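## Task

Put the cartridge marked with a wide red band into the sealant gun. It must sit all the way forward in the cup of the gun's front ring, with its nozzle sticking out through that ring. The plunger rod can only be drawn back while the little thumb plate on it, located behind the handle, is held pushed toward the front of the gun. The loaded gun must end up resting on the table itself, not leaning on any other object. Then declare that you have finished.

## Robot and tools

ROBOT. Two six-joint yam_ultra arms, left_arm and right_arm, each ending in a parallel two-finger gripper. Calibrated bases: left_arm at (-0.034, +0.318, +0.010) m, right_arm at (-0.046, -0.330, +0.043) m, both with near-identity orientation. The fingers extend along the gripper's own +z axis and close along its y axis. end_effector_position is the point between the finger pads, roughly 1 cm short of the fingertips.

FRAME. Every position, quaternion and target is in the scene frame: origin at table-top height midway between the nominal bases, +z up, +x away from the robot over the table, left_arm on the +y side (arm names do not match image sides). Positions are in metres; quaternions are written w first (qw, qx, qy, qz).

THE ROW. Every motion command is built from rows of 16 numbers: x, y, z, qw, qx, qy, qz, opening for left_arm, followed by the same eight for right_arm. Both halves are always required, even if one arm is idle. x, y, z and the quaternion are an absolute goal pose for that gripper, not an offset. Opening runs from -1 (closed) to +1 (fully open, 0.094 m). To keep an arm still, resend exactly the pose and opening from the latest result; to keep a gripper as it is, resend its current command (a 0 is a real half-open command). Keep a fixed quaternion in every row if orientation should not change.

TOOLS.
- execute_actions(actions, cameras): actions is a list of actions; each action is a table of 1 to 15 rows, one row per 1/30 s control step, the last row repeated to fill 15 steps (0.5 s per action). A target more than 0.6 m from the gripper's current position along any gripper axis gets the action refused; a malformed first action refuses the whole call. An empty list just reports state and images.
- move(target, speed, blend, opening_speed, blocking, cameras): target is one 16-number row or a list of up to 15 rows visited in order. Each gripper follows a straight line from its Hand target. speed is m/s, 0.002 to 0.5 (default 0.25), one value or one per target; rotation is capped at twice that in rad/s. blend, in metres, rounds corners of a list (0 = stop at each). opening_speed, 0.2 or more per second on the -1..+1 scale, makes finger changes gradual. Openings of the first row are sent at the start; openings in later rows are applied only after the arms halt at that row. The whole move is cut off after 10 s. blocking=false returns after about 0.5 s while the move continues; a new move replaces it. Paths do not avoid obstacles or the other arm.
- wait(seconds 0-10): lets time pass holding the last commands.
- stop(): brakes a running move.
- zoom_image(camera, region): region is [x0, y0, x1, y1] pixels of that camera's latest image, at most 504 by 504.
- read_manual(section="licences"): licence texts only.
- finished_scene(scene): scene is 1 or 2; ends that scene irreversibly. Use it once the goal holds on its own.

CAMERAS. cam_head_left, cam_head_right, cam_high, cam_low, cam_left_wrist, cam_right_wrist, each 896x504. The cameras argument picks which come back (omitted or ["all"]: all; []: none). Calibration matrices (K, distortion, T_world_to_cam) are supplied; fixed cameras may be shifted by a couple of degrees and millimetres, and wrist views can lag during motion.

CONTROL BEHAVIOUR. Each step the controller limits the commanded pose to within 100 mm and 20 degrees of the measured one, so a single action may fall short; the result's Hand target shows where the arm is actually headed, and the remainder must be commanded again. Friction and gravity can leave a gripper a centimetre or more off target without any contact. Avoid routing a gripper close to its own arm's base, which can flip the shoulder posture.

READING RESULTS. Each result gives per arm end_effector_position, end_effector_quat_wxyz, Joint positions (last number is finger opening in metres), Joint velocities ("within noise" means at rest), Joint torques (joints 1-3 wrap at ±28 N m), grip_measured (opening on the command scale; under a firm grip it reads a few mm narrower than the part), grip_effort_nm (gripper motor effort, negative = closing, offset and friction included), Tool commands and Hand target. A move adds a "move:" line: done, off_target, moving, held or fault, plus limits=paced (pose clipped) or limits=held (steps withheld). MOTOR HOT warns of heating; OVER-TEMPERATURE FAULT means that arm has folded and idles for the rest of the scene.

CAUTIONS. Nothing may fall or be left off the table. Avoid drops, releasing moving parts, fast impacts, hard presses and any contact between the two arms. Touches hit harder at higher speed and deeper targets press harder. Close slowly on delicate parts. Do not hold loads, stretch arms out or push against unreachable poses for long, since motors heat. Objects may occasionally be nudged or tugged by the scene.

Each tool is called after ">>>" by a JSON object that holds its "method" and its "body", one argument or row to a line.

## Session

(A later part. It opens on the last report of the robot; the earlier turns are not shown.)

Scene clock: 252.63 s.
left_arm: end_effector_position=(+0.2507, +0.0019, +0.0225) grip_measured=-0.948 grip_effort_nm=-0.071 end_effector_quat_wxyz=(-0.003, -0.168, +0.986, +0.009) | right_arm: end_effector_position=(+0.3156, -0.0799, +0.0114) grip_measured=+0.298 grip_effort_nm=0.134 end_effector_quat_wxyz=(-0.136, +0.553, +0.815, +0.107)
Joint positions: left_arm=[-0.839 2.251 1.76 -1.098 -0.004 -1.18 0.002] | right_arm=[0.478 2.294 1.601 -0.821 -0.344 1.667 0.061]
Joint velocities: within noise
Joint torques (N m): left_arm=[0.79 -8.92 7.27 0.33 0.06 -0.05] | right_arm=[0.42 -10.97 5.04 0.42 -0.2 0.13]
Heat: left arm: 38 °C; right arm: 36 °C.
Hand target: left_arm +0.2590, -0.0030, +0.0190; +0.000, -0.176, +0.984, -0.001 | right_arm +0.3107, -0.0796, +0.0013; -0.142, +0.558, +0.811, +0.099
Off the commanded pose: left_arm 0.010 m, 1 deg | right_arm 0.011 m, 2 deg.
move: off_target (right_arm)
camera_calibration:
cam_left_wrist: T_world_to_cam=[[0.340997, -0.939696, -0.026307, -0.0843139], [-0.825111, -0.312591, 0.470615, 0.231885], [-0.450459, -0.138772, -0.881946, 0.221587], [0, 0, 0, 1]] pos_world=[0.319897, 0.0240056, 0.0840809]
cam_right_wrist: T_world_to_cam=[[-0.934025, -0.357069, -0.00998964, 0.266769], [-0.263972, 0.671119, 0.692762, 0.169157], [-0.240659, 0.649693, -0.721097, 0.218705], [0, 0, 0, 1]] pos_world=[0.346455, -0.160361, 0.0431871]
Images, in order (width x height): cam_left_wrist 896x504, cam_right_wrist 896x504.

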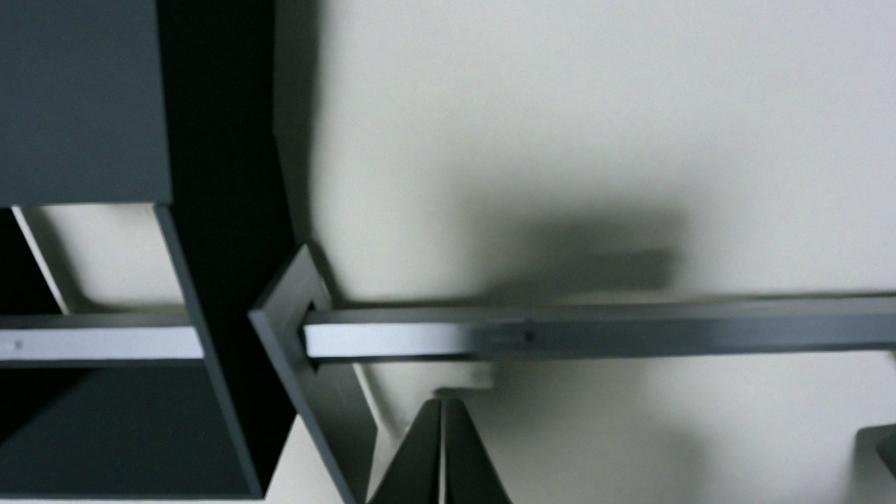

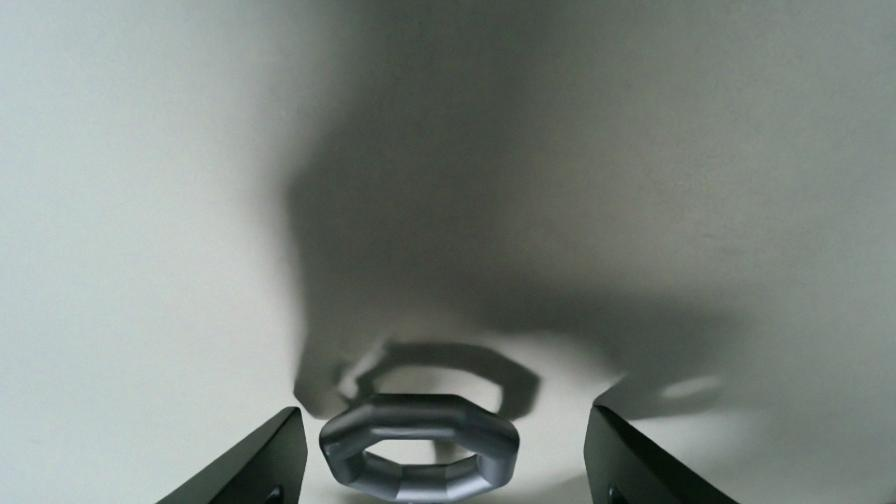

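>>> {"method": "move", "body": {
  "target": [
    [0.2590,-0.003,0.019,0,-0.1762,0.9843,0,-0.95, 0.3175,-0.082,0.001,-0.1425,0.5627,0.8081,0.0992,0.3],
    [0.2590,-0.003,0.019,0,-0.1762,0.9843,0,-0.95, 0.3175,-0.082,0.001,-0.1425,0.5627,0.8081,0.0992,-0.6]
  ],
  "speed": 0.06,
  "opening_speed": 0.8,
  "cameras": ["cam_left_wrist","cam_right_wrist","cam_low"]
}}

>>> {"method": "zoom_image", "body": {
  "camera": "cam_low",
  "region": [320, 200, 520, 310]
}}

Scene clock: 273.13 s.
left_arm: end_effector_position=(+0.2507, +0.0019, +0.0225) grip_measured=-0.948 grip_effort_nm=-0.076 end_effector_quat_wxyz=(-0.003, -0.168, +0.986, +0.009) | right_arm: end_effector_position=(+0.3158, -0.0800, +0.0097) grip_measured=-0.232 grip_effort_nm=-1.009 end_effector_quat_wxyz=(-0.138, +0.557, +0.812, +0.107)
Joint positions: left_arm=[-0.839 2.251 1.76 -1.098 -0.004 -1.18 0.002] | right_arm=[0.476 2.299 1.601 -0.818 -0.347 1.675 0.036]
Joint velocities: within noise
Joint torques (N m): left_arm=[0.73 -8.99 7.43 0.28 0.04 -0.08] | right_arm=[-0.65 -10.18 7.24 0.25 -0.17 0.11]
Heat: left arm: 38 °C; right arm: 35 °C.
Hand target: left_arm +0.2588, -0.0028, +0.0190; +0.000, -0.176, +0.984, +0.000 | right_arm +0.3177, -0.0828, +0.0011; -0.142, +0.566, +0.806, +0.099
Off the commanded pose: left_arm 0.010 m, 1 deg | right_arm 0.009 m, 1 deg.
move: done
camera_calibration:
cam_left_wrist: T_world_to_cam=[[0.340997, -0.939696, -0.026307, -0.0843139], [-0.825111, -0.312591, 0.470615, 0.231885], [-0.450459, -0.138772, -0.881946, 0.221587], [0, 0, 0, 1]] pos_world=[0.319897, 0.0240056, 0.0840809]
cam_right_wrist: T_world_to_cam=[[-0.93709, -0.349045, -0.00552193, 0.268451], [-0.254575, 0.672471, 0.694963, 0.167545], [-0.23886, 0.652649, -0.719024, 0.217235], [0, 0, 0, 1]] pos_world=[0.346104, -0.160746, 0.0412416]
Images, in order (width x height): cam_low 896x504, cam_left_wrist 896x504, cam_right_wrist 896x504.

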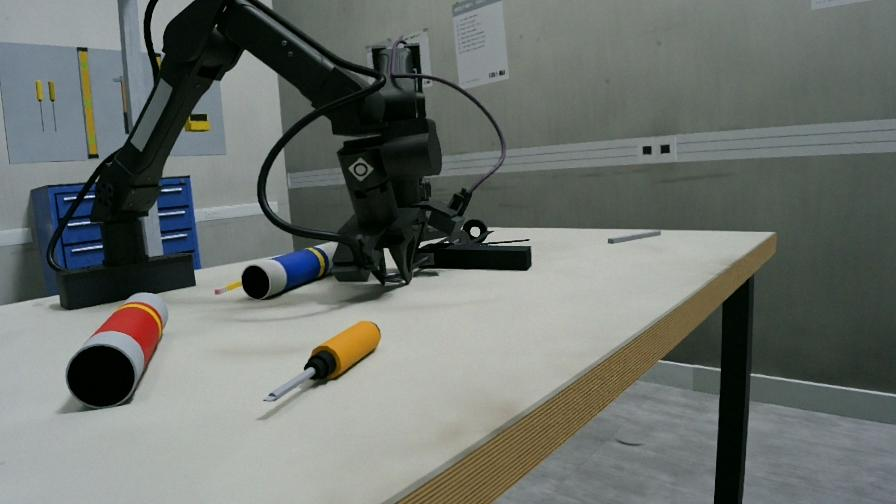

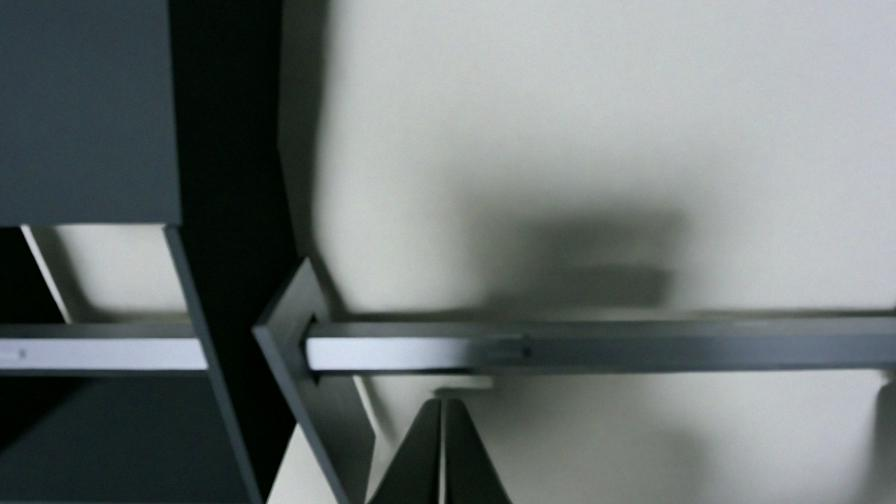

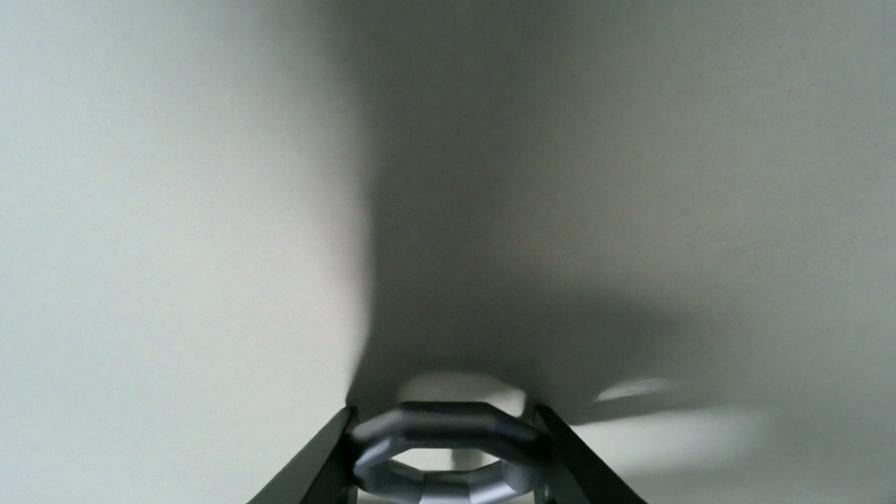

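Scaled by 2.520 from the camera's 896x504 image, which has a finer 1280x720 frame.

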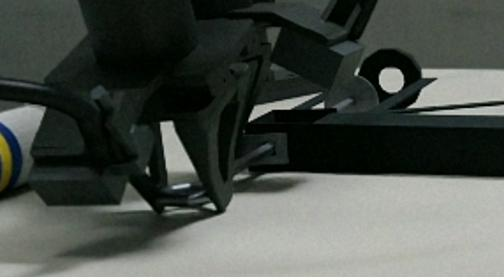

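>>> {"method": "execute_actions", "body": {
  "actions": []
}}

Scene clock: 318.37 s.
left_arm: end_effector_position=(+0.2507, +0.0019, +0.0225) grip_measured=-0.948 grip_effort_nm=-0.081 end_effector_quat_wxyz=(-0.003, -0.168, +0.986, +0.009) | right_arm: end_effector_position=(+0.3158, -0.0800, +0.0097) grip_measured=-0.232 grip_effort_nm=-1.009 end_effector_quat_wxyz=(-0.138, +0.557, +0.812, +0.107)
Joint positions: left_arm=[-0.839 2.251 1.76 -1.098 -0.004 -1.18 0.002] | right_arm=[0.476 2.299 1.601 -0.818 -0.347 1.675 0.036]
Joint velocities: within noise
Joint torques (N m): left_arm=[0.64 -9.09 7.27 0.29 0.04 -0.07] | right_arm=[-0.66 -10.17 7.24 0.25 -0.17 0.11]
Heat: left arm: 38 °C; right arm: 37 °C.
Hand target: left_arm +0.2588, -0.0028, +0.0190; +0.000, -0.176, +0.984, +0.000 | right_arm +0.3177, -0.0828, +0.0011; -0.142, +0.566, +0.806, +0.099
Tool commands: left_gripper/opening=-0.95 right_gripper/opening=-0.6
Off the commanded pose: left_arm 0.010 m, 1 deg | right_arm 0.009 m, 1 deg.
camera_calibration:
cam_left_wrist: T_world_to_cam=[[0.340997, -0.939696, -0.026307, -0.0843139], [-0.825111, -0.312591, 0.470615, 0.231885], [-0.450459, -0.138772, -0.881946, 0.221587], [0, 0, 0, 1]] pos_world=[0.319897, 0.0240056, 0.0840809]
cam_right_wrist: T_world_to_cam=[[-0.93709, -0.349045, -0.00552193, 0.268451], [-0.254575, 0.672471, 0.694963, 0.167545], [-0.23886, 0.652649, -0.719024, 0.217235], [0, 0, 0, 1]] pos_world=[0.346104, -0.160746, 0.0412416]

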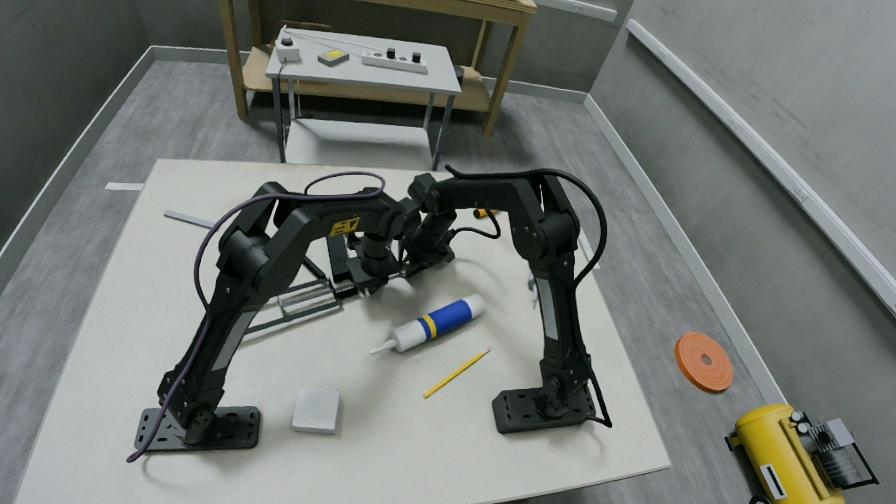

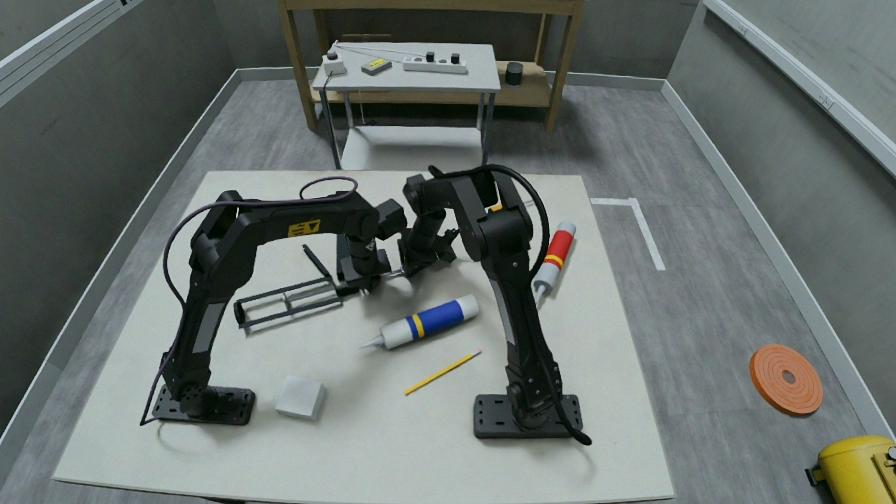

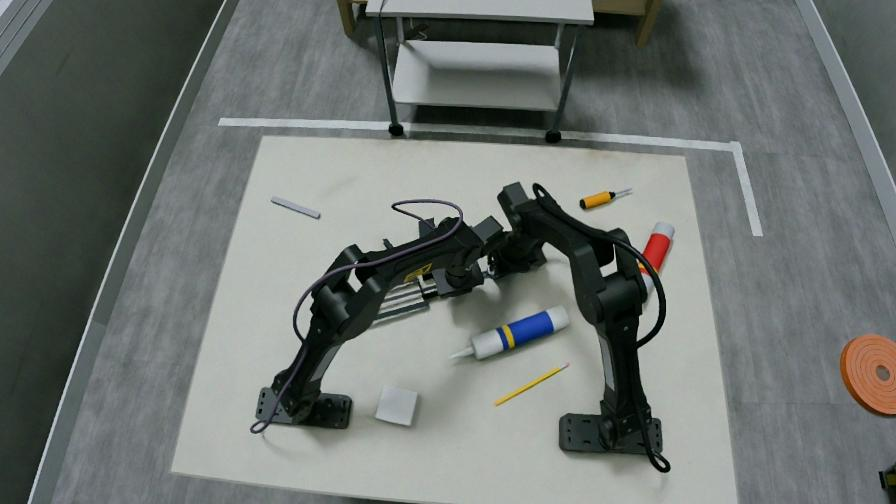

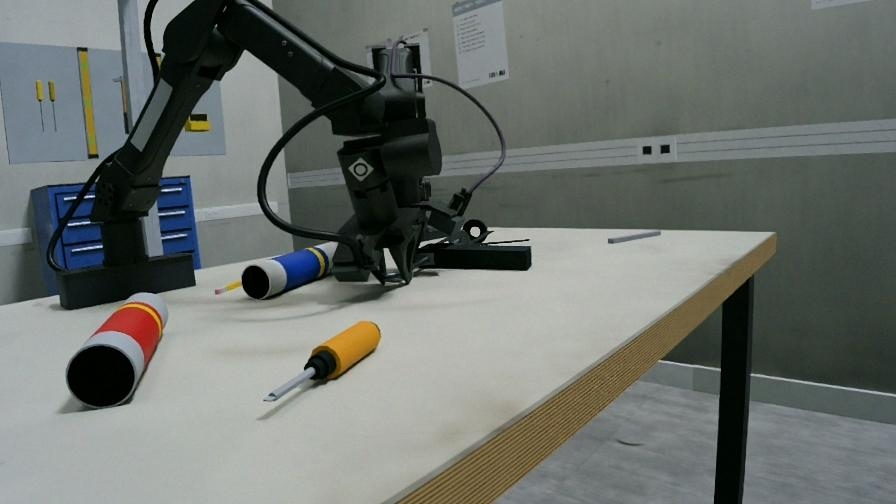

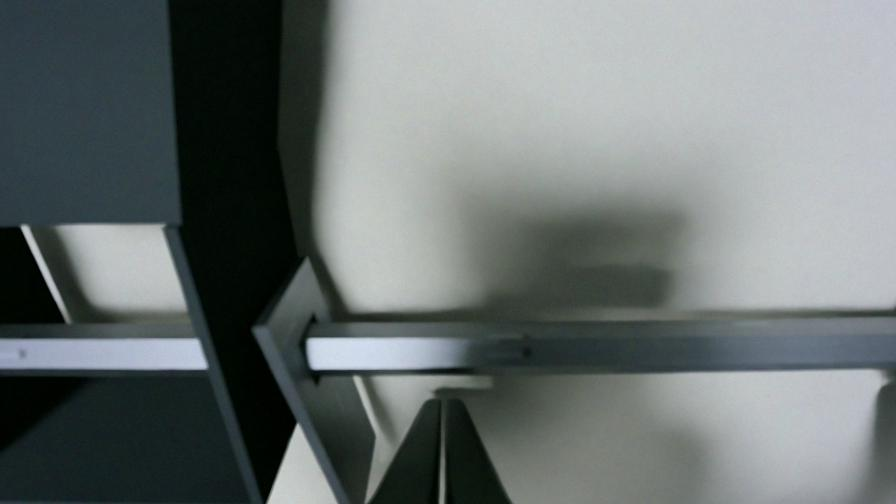

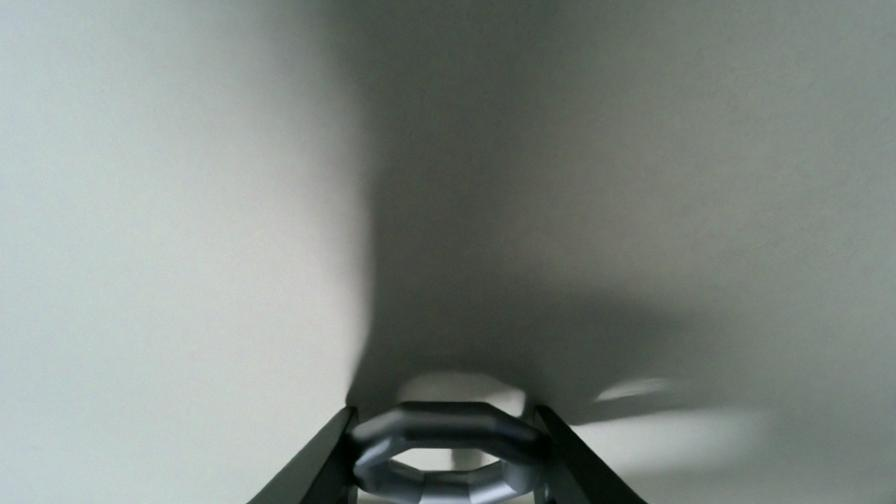

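>>> {"method": "move", "body": {
  "target": [
    [0.2585,0.0095,0.017,0,-0.1762,0.9843,0,-0.95,0.3175,-0.082,0.001,-0.1425,0.5627,0.8081,0.0992,-0.6],
    [0.2515,0.0285,0.016,0,-0.1762,0.9843,0,-0.95,0.3175,-0.082,0.001,-0.1425,0.5627,0.8081,0.0992,-0.6]
  ],
  "speed": 0.04,
  "cameras": ["cam_left_wrist","cam_right_wrist"]
}}

Scene clock: 338.70 s.
left_arm: end_effector_position=(+0.2537, +0.0095, +0.0164) grip_measured=-0.949 grip_effort_nm=-0.042 end_effector_quat_wxyz=(+0.002, -0.182, +0.983, -0.022) | right_arm: end_effector_position=(+0.3153, -0.0792, +0.0098) grip_measured=-0.232 grip_effort_nm=-1.004 end_effector_quat_wxyz=(-0.139, +0.557, +0.812, +0.107)
Joint positions: left_arm=[-0.812 2.189 1.629 -0.972 0.02 -1.18 0.002] | right_arm=[0.478 2.299 1.601 -0.818 -0.349 1.676 0.036]
Joint velocities: within noise
Joint torques (N m): left_arm=[1.33 -11.4 3.6 0.03 -0.17 0.25] | right_arm=[-0.51 -10.17 7.25 0.25 -0.18 0.04]
Heat: left arm: 38 °C; right arm: 37 °C.
Hand target: left_arm +0.2522, +0.0255, +0.0165; +0.002, -0.180, +0.984, -0.004 | right_arm +0.3168, -0.0815, +0.0012; -0.143, +0.563, +0.808, +0.099
Off the commanded pose: left_arm 0.019 m, 3 deg | right_arm 0.010 m, 1 deg.
move: off_target (left_arm)
camera_calibration:
cam_left_wrist: T_world_to_cam=[[0.366453, -0.929704, 0.0369178, -0.0860022], [-0.826697, -0.307132, 0.471425, 0.239954], [-0.426947, -0.203275, -0.881133, 0.213226], [0, 0, 0, 1]] pos_world=[0.320921, 0.0370846, 0.0779356]
cam_right_wrist: T_world_to_cam=[[-0.937033, -0.349206, -0.00482897, 0.268215], [-0.253869, 0.671586, 0.696077, 0.166523], [-0.239831, 0.653473, -0.717951, 0.217033], [0, 0, 0, 1]] pos_world=[0.345653, -0.159997, 0.0412012]
Images, in order (width x height): cam_left_wrist 896x504, cam_right_wrist 896x504.

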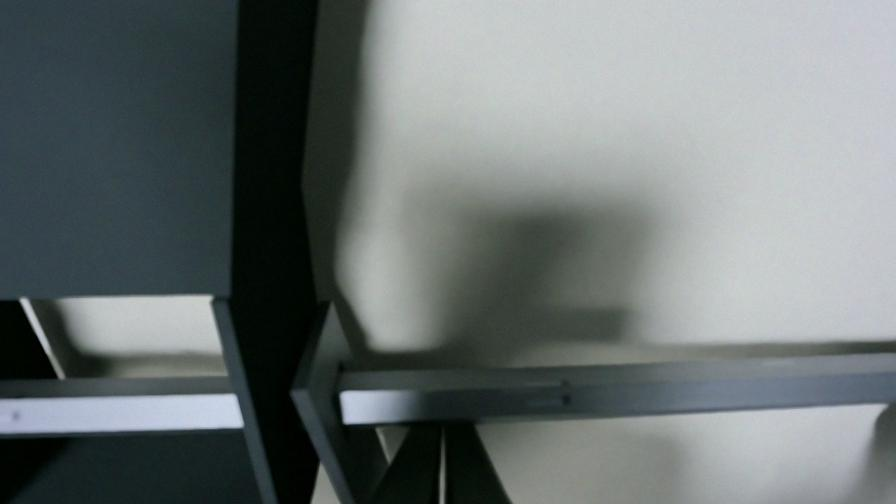

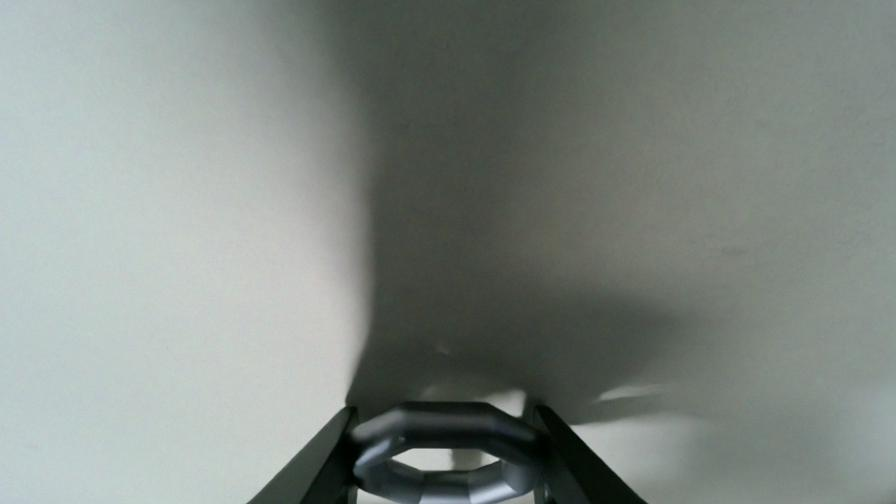

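>>> {"method": "move", "body": {
  "target": [
    [0.2435,0.0385,0.020,0,-0.1762,0.9843,0,-0.95,0.3175,-0.082,0.001,-0.1425,0.5627,0.8081,0.0992,-0.6],
    [0.2360,0.0585,0.020,0,-0.1762,0.9843,0,-0.95,0.3175,-0.082,0.001,-0.1425,0.5627,0.8081,0.0992,-0.6]
  ],
  "speed": 0.04,
  "cameras": ["cam_left_wrist","cam_right_wrist"]
}}

Scene clock: 356.97 s.
left_arm: end_effector_position=(+0.2509, +0.0202, +0.0168) grip_measured=-0.950 grip_effort_nm=-0.017 end_effector_quat_wxyz=(+0.015, -0.175, +0.983, -0.057) | right_arm: end_effector_position=(+0.3125, -0.0683, +0.0105) grip_measured=-0.233 grip_effort_nm=-1.009 end_effector_quat_wxyz=(-0.157, +0.553, +0.809, +0.121)
Joint positions: left_arm=[-0.79 2.09 1.468 -0.839 0.04 -1.148 0.002] | right_arm=[0.486 2.305 1.601 -0.801 -0.395 1.684 0.036]
Joint velocities: within noise
Joint torques (N m): left_arm=[1.73 -12.12 3.19 -0.63 -0.3 0.27] | right_arm=[-1.13 -10.84 7.2 0.09 0.15 -0.05]
Heat: left arm: 40 °C; right arm: 37 °C.
Hand target: left_arm +0.2367, +0.0556, +0.0197; -0.001, -0.175, +0.984, -0.002 | right_arm +0.3162, -0.0799, +0.0022; -0.146, +0.561, +0.808, +0.102
Off the commanded pose: left_arm 0.041 m, 7 deg | right_arm 0.017 m, 3 deg.
move: off_target (left_arm, right_arm)
camera_calibration:
cam_left_wrist: T_world_to_cam=[[0.352447, -0.929414, 0.109409, -0.0727037], [-0.847441, -0.26737, 0.458646, 0.245296], [-0.39702, -0.254366, -0.881858, 0.208134], [0, 0, 0, 1]] pos_world=[0.316132, 0.0509553, 0.078995]
cam_right_wrist: T_world_to_cam=[[-0.93595, -0.35205, -0.0076129, 0.268837], [-0.246176, 0.638712, 0.729002, 0.153044], [-0.251783, 0.684184, -0.684469, 0.215197], [0, 0, 0, 1]] pos_world=[0.343477, -0.150342, 0.0377731]
Images, in order (width x height): cam_left_wrist 896x504, cam_right_wrist 896x504.

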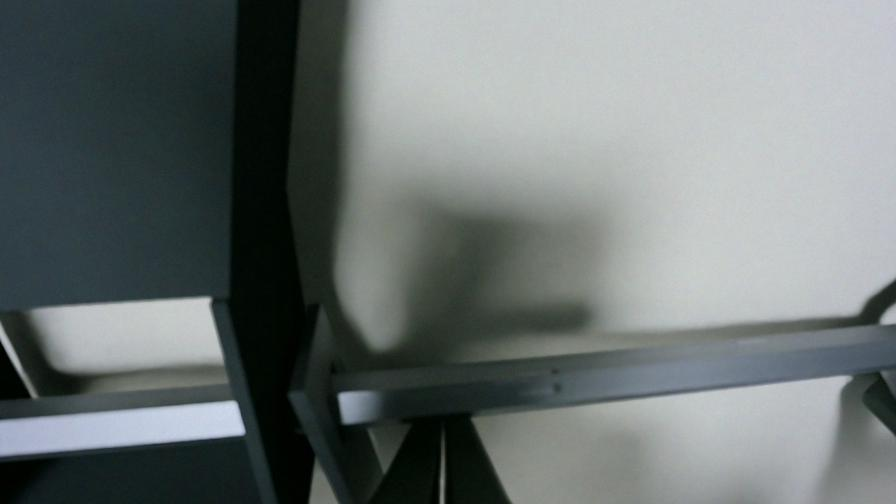

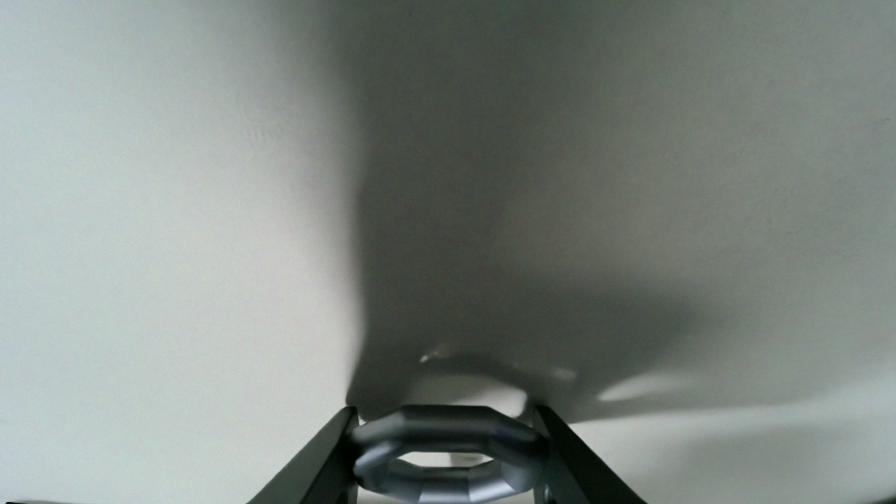

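>>> {"method": "move", "body": {
  "target": [0.2322,0.0571,0.024,0,-0.1762,0.9843,0,-0.95,0.3265,-0.106,0.001,-0.1425,0.5627,0.8081,0.0992,-0.6],
  "speed": 0.04,
  "cameras": ["cam_left_wrist","cam_right_wrist","cam_high"]
}}

Scene clock: 376.20 s.
left_arm: end_effector_position=(+0.2519, +0.0188, +0.0176) grip_measured=-0.950 grip_effort_nm=-0.007 end_effector_quat_wxyz=(+0.016, -0.174, +0.983, -0.060) | right_arm: end_effector_position=(+0.3138, -0.0705, +0.0103) grip_measured=-0.233 grip_effort_nm=-1.009 end_effector_quat_wxyz=(-0.171, +0.550, +0.807, +0.130)
Joint positions: left_arm=[-0.79 2.089 1.468 -0.832 0.042 -1.146 0.002] | right_arm=[0.467 2.311 1.601 -0.801 -0.428 1.663 0.036]
Joint velocities: within noise
Joint torques (N m): left_arm=[0.91 -12.64 3.19 -0.75 -0.4 0.18] | right_arm=[-4.62 -11.49 6.61 -0.13 0.49 -0.45]
Heat: left arm: 39 °C; right arm: 36 °C.
Hand target: left_arm +0.2339, +0.0543, +0.0234; +0.000, -0.175, +0.985, -0.001 | right_arm +0.3245, -0.1049, +0.0013; -0.144, +0.563, +0.808, +0.100
Off the commanded pose: left_arm 0.043 m, 7 deg | right_arm 0.039 m, 5 deg.
move: off_target (left_arm, right_arm)
camera_calibration:
cam_left_wrist: T_world_to_cam=[[0.350363, -0.92928, 0.116977, -0.0740423], [-0.849936, -0.262976, 0.456566, 0.245983], [-0.393516, -0.259387, -0.881966, 0.20808], [0, 0, 0, 1]] pos_world=[0.316894, 0.0498549, 0.0798731]
cam_right_wrist: T_world_to_cam=[[-0.934847, -0.354985, -0.0067477, 0.268785], [-0.239183, 0.615612, 0.750875, 0.150824], [-0.262396, 0.703567, -0.66041, 0.221355], [0, 0, 0, 1]] pos_world=[0.345431, -0.153173, 0.0347488]
Images, in order (width x height): cam_high 896x504, cam_left_wrist 896x504, cam_right_wrist 896x504.

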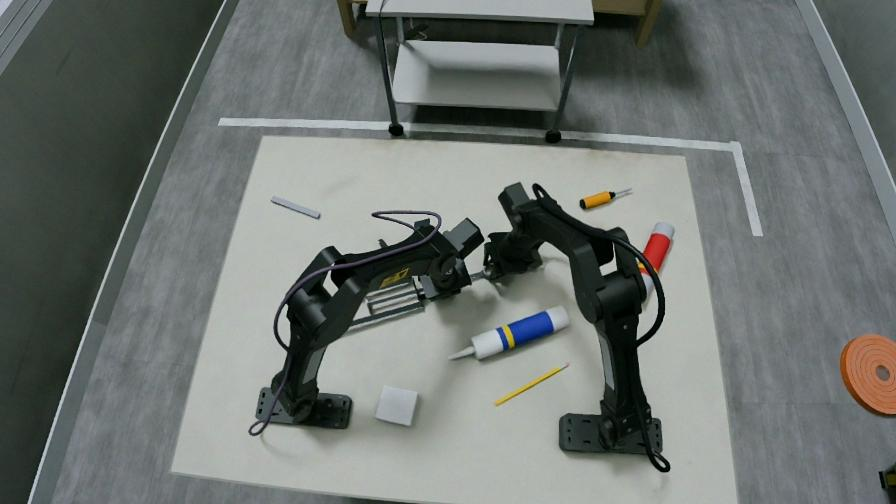

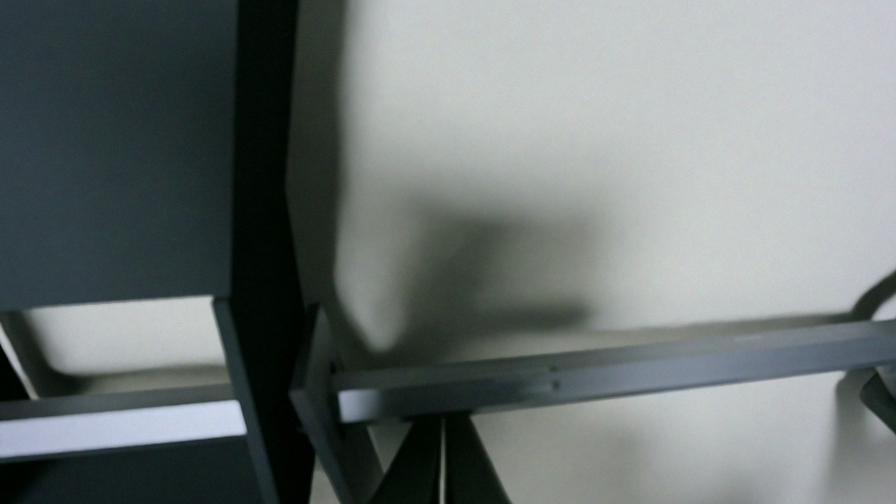

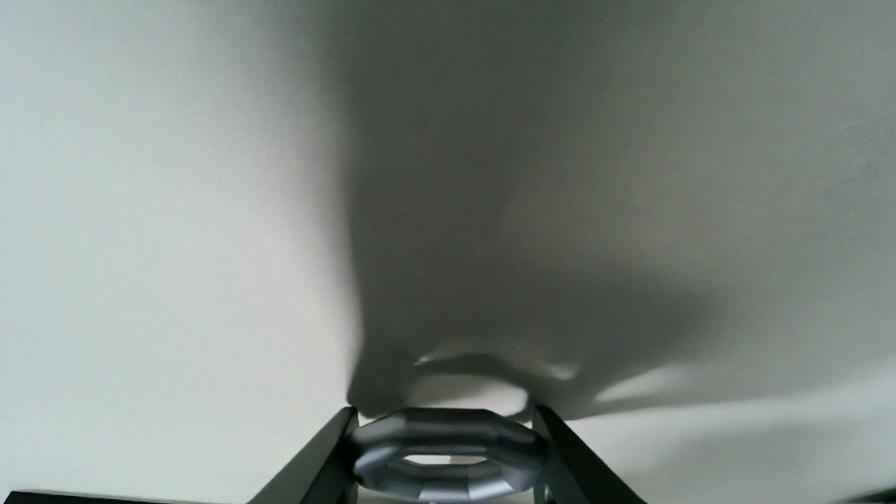

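>>> {"method": "move", "body": {
  "target": [0.2252,0.0759,0.024,0,-0.1762,0.9843,0,-0.95,0.3300,-0.1150,0.001,-0.1425,0.5627,0.8081,0.0992,-0.6],
  "speed": 0.04,
  "cameras": ["cam_left_wrist","cam_right_wrist","cam_high"]
}}

Scene clock: 394.70 s.
left_arm: end_effector_position=(+0.2504, +0.0193, +0.0268) grip_measured=-0.950 grip_effort_nm=0.017 end_effector_quat_wxyz=(+0.027, -0.172, +0.981, -0.091) | right_arm: end_effector_position=(+0.3130, -0.0727, +0.0119) grip_measured=-0.233 grip_effort_nm=-1.009 end_effector_quat_wxyz=(-0.181, +0.548, +0.805, +0.133)
Joint positions: left_arm=[-0.784 2.02 1.392 -0.762 0.06 -1.139 0.002] | right_arm=[0.455 2.311 1.601 -0.811 -0.451 1.649 0.036]
Joint velocities: within noise
Joint torques (N m): left_arm=[2.32 -11.58 2.71 -1.04 -0.49 0.33] | right_arm=[-5.45 -11.64 6.6 -0.16 0.68 -0.53]
Heat: left arm: 43 °C; right arm: 38 °C.
Hand target: left_arm +0.2273, +0.0697, +0.0245; -0.001, -0.175, +0.985, -0.005 | right_arm +0.3272, -0.1134, +0.0022; -0.145, +0.563, +0.807, +0.100
Off the commanded pose: left_arm 0.062 m, 11 deg | right_arm 0.047 m, 6 deg.
move: off_target (left_arm, right_arm)
camera_calibration:
cam_left_wrist: T_world_to_cam=[[0.341656, -0.922242, 0.180946, -0.0738255], [-0.865572, -0.23377, 0.442873, 0.244367], [-0.366136, -0.307932, -0.878136, 0.20966], [0, 0, 0, 1]] pos_world=[0.313505, 0.0536018, 0.0892446]
cam_right_wrist: T_world_to_cam=[[-0.934376, -0.35629, -0.0000242364, 0.266983], [-0.229432, 0.601637, 0.76511, 0.146536], [-0.272586, 0.714906, -0.643899, 0.227569], [0, 0, 0, 1]] pos_world=[0.345115, -0.155729, 0.0344213]
Images, in order (width x height): cam_high 896x504, cam_left_wrist 896x504, cam_right_wrist 896x504.

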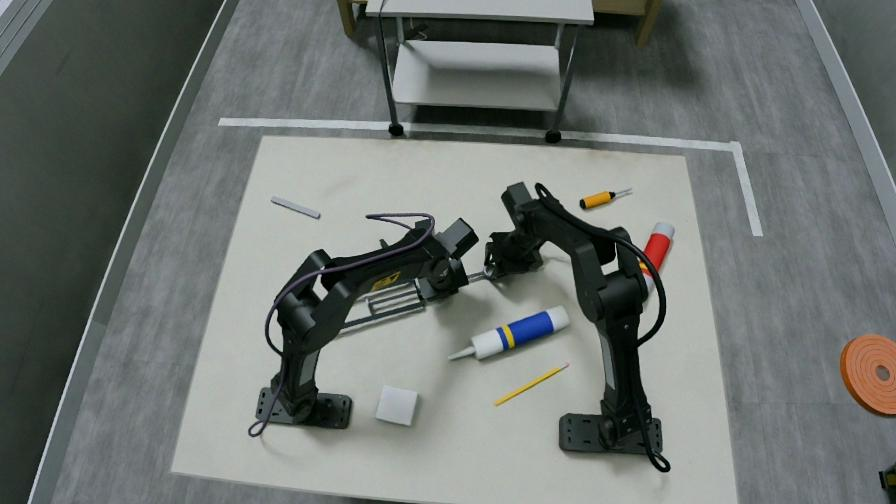

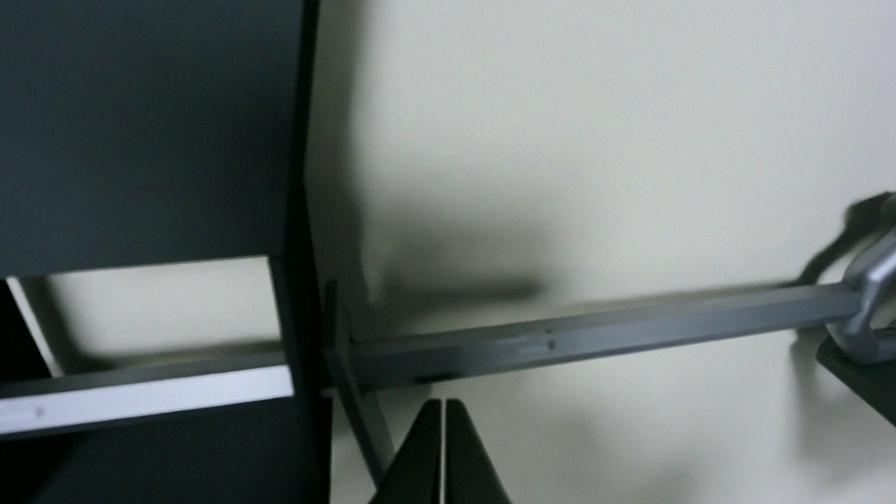

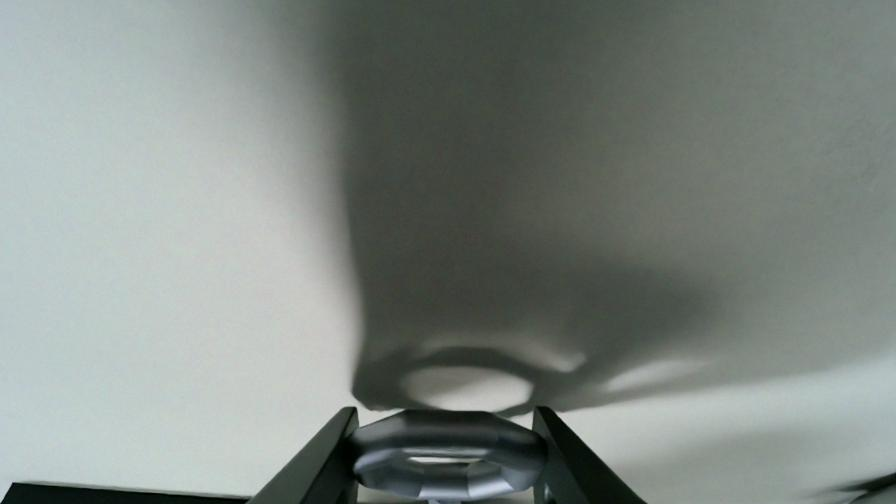

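>>> {"method": "move", "body": {
  "target": [0.2240,0.0785,0.020,0,-0.1762,0.9843,0,-0.95,0.3352,-0.1290,0.001,-0.1425,0.5627,0.8081,0.0992,-0.6],
  "speed": 0.04,
  "cameras": ["cam_left_wrist","cam_right_wrist","cam_high"]
}}

Scene clock: 412.07 s.
left_arm: end_effector_position=(+0.2530, +0.0120, +0.0275) grip_measured=-0.950 grip_effort_nm=0.032 end_effector_quat_wxyz=(+0.030, -0.169, +0.979, -0.111) | right_arm: end_effector_position=(+0.3158, -0.0803, +0.0128) grip_measured=-0.233 grip_effort_nm=-1.009 end_effector_quat_wxyz=(-0.189, +0.547, +0.804, +0.138)
Joint positions: left_arm=[-0.784 2.015 1.379 -0.717 0.079 -1.137 0.002] | right_arm=[0.429 2.313 1.601 -0.822 -0.471 1.62 0.036]
Joint velocities: within noise
Joint torques (N m): left_arm=[2.39 -11.45 2.39 -1.24 -0.62 0.34] | right_arm=[-6.2 -11.74 6.8 -0.21 0.83 -0.61]
Heat: left arm: 40 °C; right arm: 38 °C.
Hand target: left_arm +0.2265, +0.0711, +0.0213; +0.000, -0.173, +0.985, -0.006 | right_arm +0.3323, -0.1269, +0.0029; -0.146, +0.563, +0.807, +0.102
Off the commanded pose: left_arm 0.073 m, 13 deg | right_arm 0.054 m, 7 deg.
move: off_target (left_arm, right_arm)
camera_calibration:
cam_left_wrist: T_world_to_cam=[[0.33421, -0.916206, 0.221064, -0.0809242], [-0.872688, -0.212234, 0.439742, 0.246271], [-0.355977, -0.339887, -0.870493, 0.206656], [0, 0, 0, 1]] pos_world=[0.315528, 0.0483634, 0.0894869]
cam_right_wrist: T_world_to_cam=[[-0.934067, -0.357097, 0.000479785, 0.26667], [-0.224409, 0.588038, 0.777079, 0.148295], [-0.277774, 0.725737, -0.629403, 0.236655], [0, 0, 0, 1]] pos_world=[0.348103, -0.163725, 0.0335866]
Images, in order (width x height): cam_high 896x504, cam_left_wrist 896x504, cam_right_wrist 896x504.

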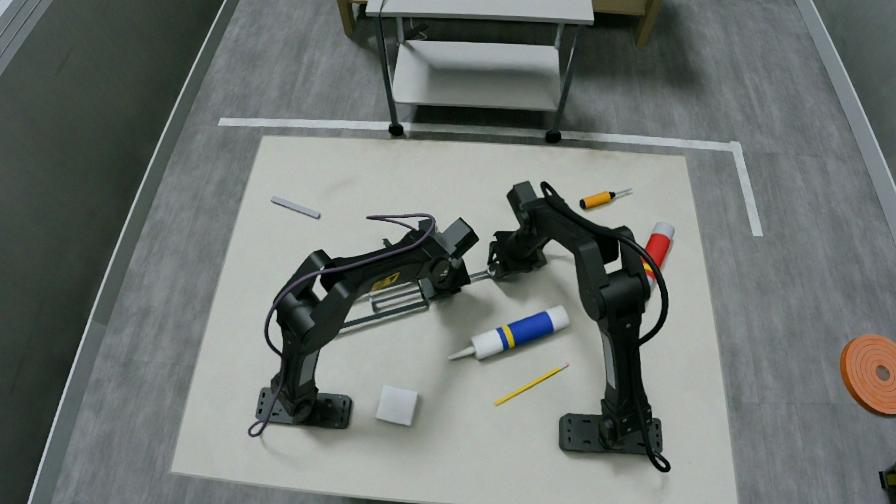

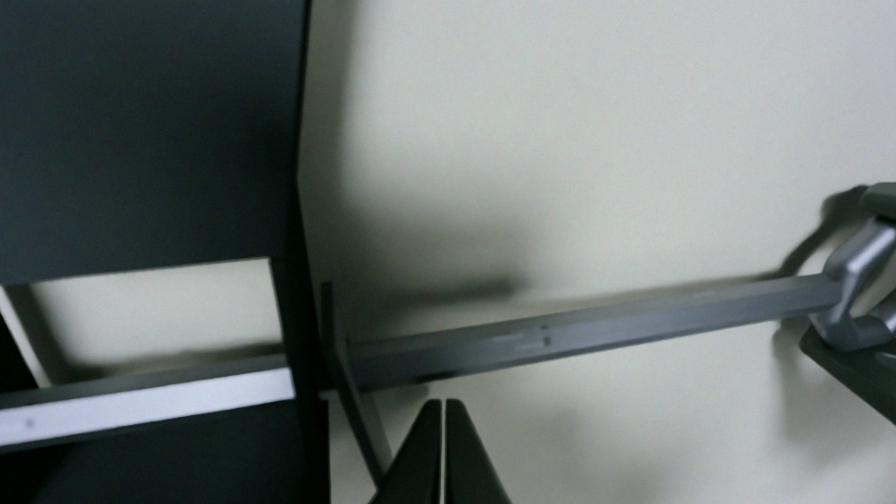

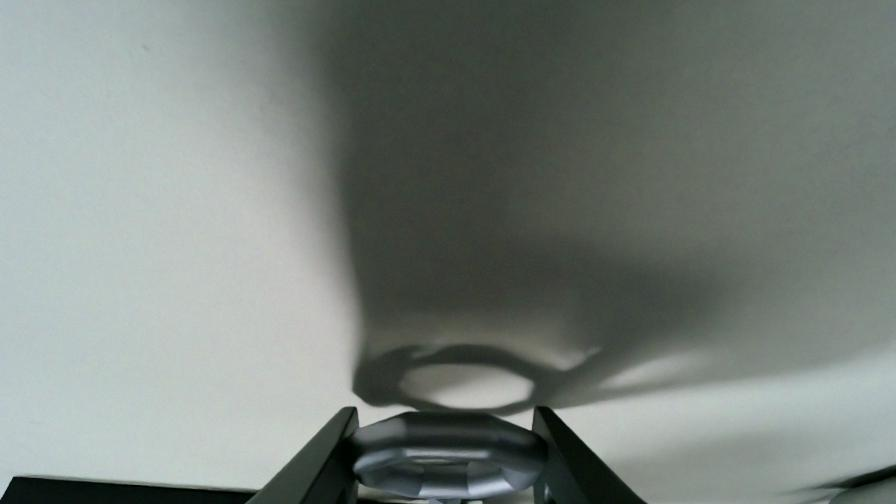

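>>> {"method": "zoom_image", "body": {
  "camera": "cam_left_wrist",
  "region": [220, 200, 520, 504]
}}

Scaled by 1.658 from the camera's 896x504 image, which has a finer 1280x720 frame.

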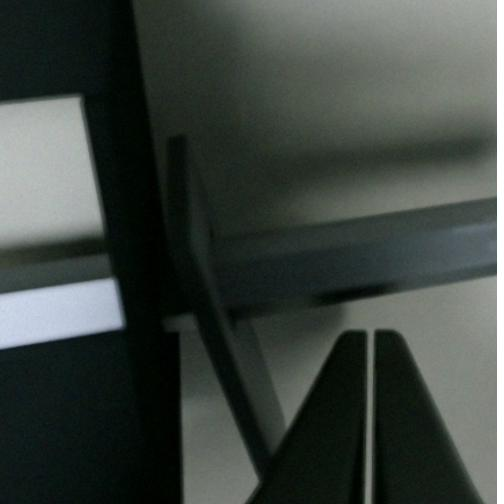

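>>> {"method": "move", "body": {
  "target": [0.2230,0.0940,0.020,0,-0.1762,0.9843,0,-0.95,0.3370,-0.1340,0.001,-0.1425,0.5627,0.8081,0.0992,-0.6],
  "speed": 0.04,
  "cameras": ["cam_left_wrist","cam_right_wrist"]
}}

Scene clock: 440.03 s.
left_arm: end_effector_position=(+0.2528, +0.0126, +0.0293) grip_measured=-0.951 grip_effort_nm=0.051 end_effector_quat_wxyz=(+0.032, -0.160, +0.978, -0.133) | right_arm: end_effector_position=(+0.3145, -0.0806, +0.0142) grip_measured=-0.233 grip_effort_nm=-1.009 end_effector_quat_wxyz=(-0.198, +0.547, +0.801, +0.141)
Joint positions: left_arm=[-0.772 1.983 1.329 -0.662 0.106 -1.113 0.002] | right_arm=[0.423 2.313 1.601 -0.83 -0.49 1.615 0.036]
Joint velocities: within noise
Joint torques (N m): left_arm=[3.52 -11.49 2.3 -1.46 -0.84 0.37] | right_arm=[-6.69 -11.74 6.78 -0.22 1.01 -0.68]
Heat: left arm: 42 °C; right arm: 36 °C.
Hand target: left_arm +0.2255, +0.0833, +0.0214; +0.000, -0.172, +0.985, -0.011 | right_arm +0.3330, -0.1321, +0.0028; -0.146, +0.564, +0.807, +0.100
Off the commanded pose: left_arm 0.087 m, 16 deg | right_arm 0.059 m, 8 deg.
move: off_target (left_arm, right_arm)
camera_calibration:
cam_left_wrist: T_world_to_cam=[[0.314671, -0.911718, 0.264109, -0.0770708], [-0.881846, -0.177854, 0.43671, 0.247337], [-0.351184, -0.370323, -0.85996, 0.207224], [0, 0, 0, 1]] pos_world=[0.315139, 0.0504628, 0.0905446]
cam_right_wrist: T_world_to_cam=[[-0.934537, -0.3558, 0.00689937, 0.265529], [-0.213859, 0.577003, 0.788246, 0.142665], [-0.284439, 0.735169, -0.615321, 0.240069], [0, 0, 0, 1]] pos_world=[0.346942, -0.164334, 0.0334322]
Images, in order (width x height): cam_left_wrist 896x504, cam_right_wrist 896x504.

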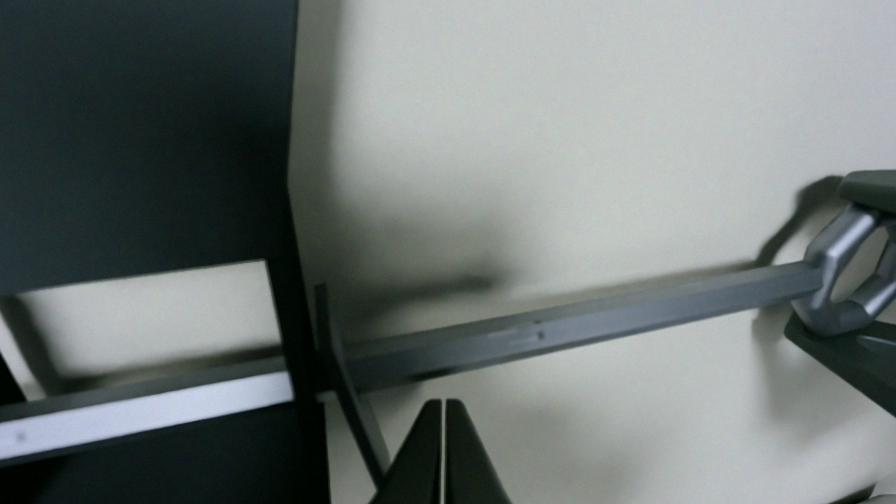

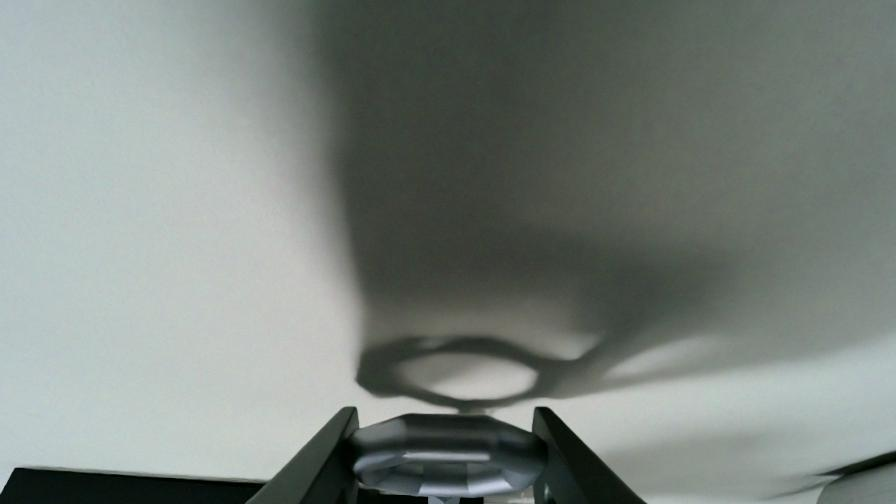

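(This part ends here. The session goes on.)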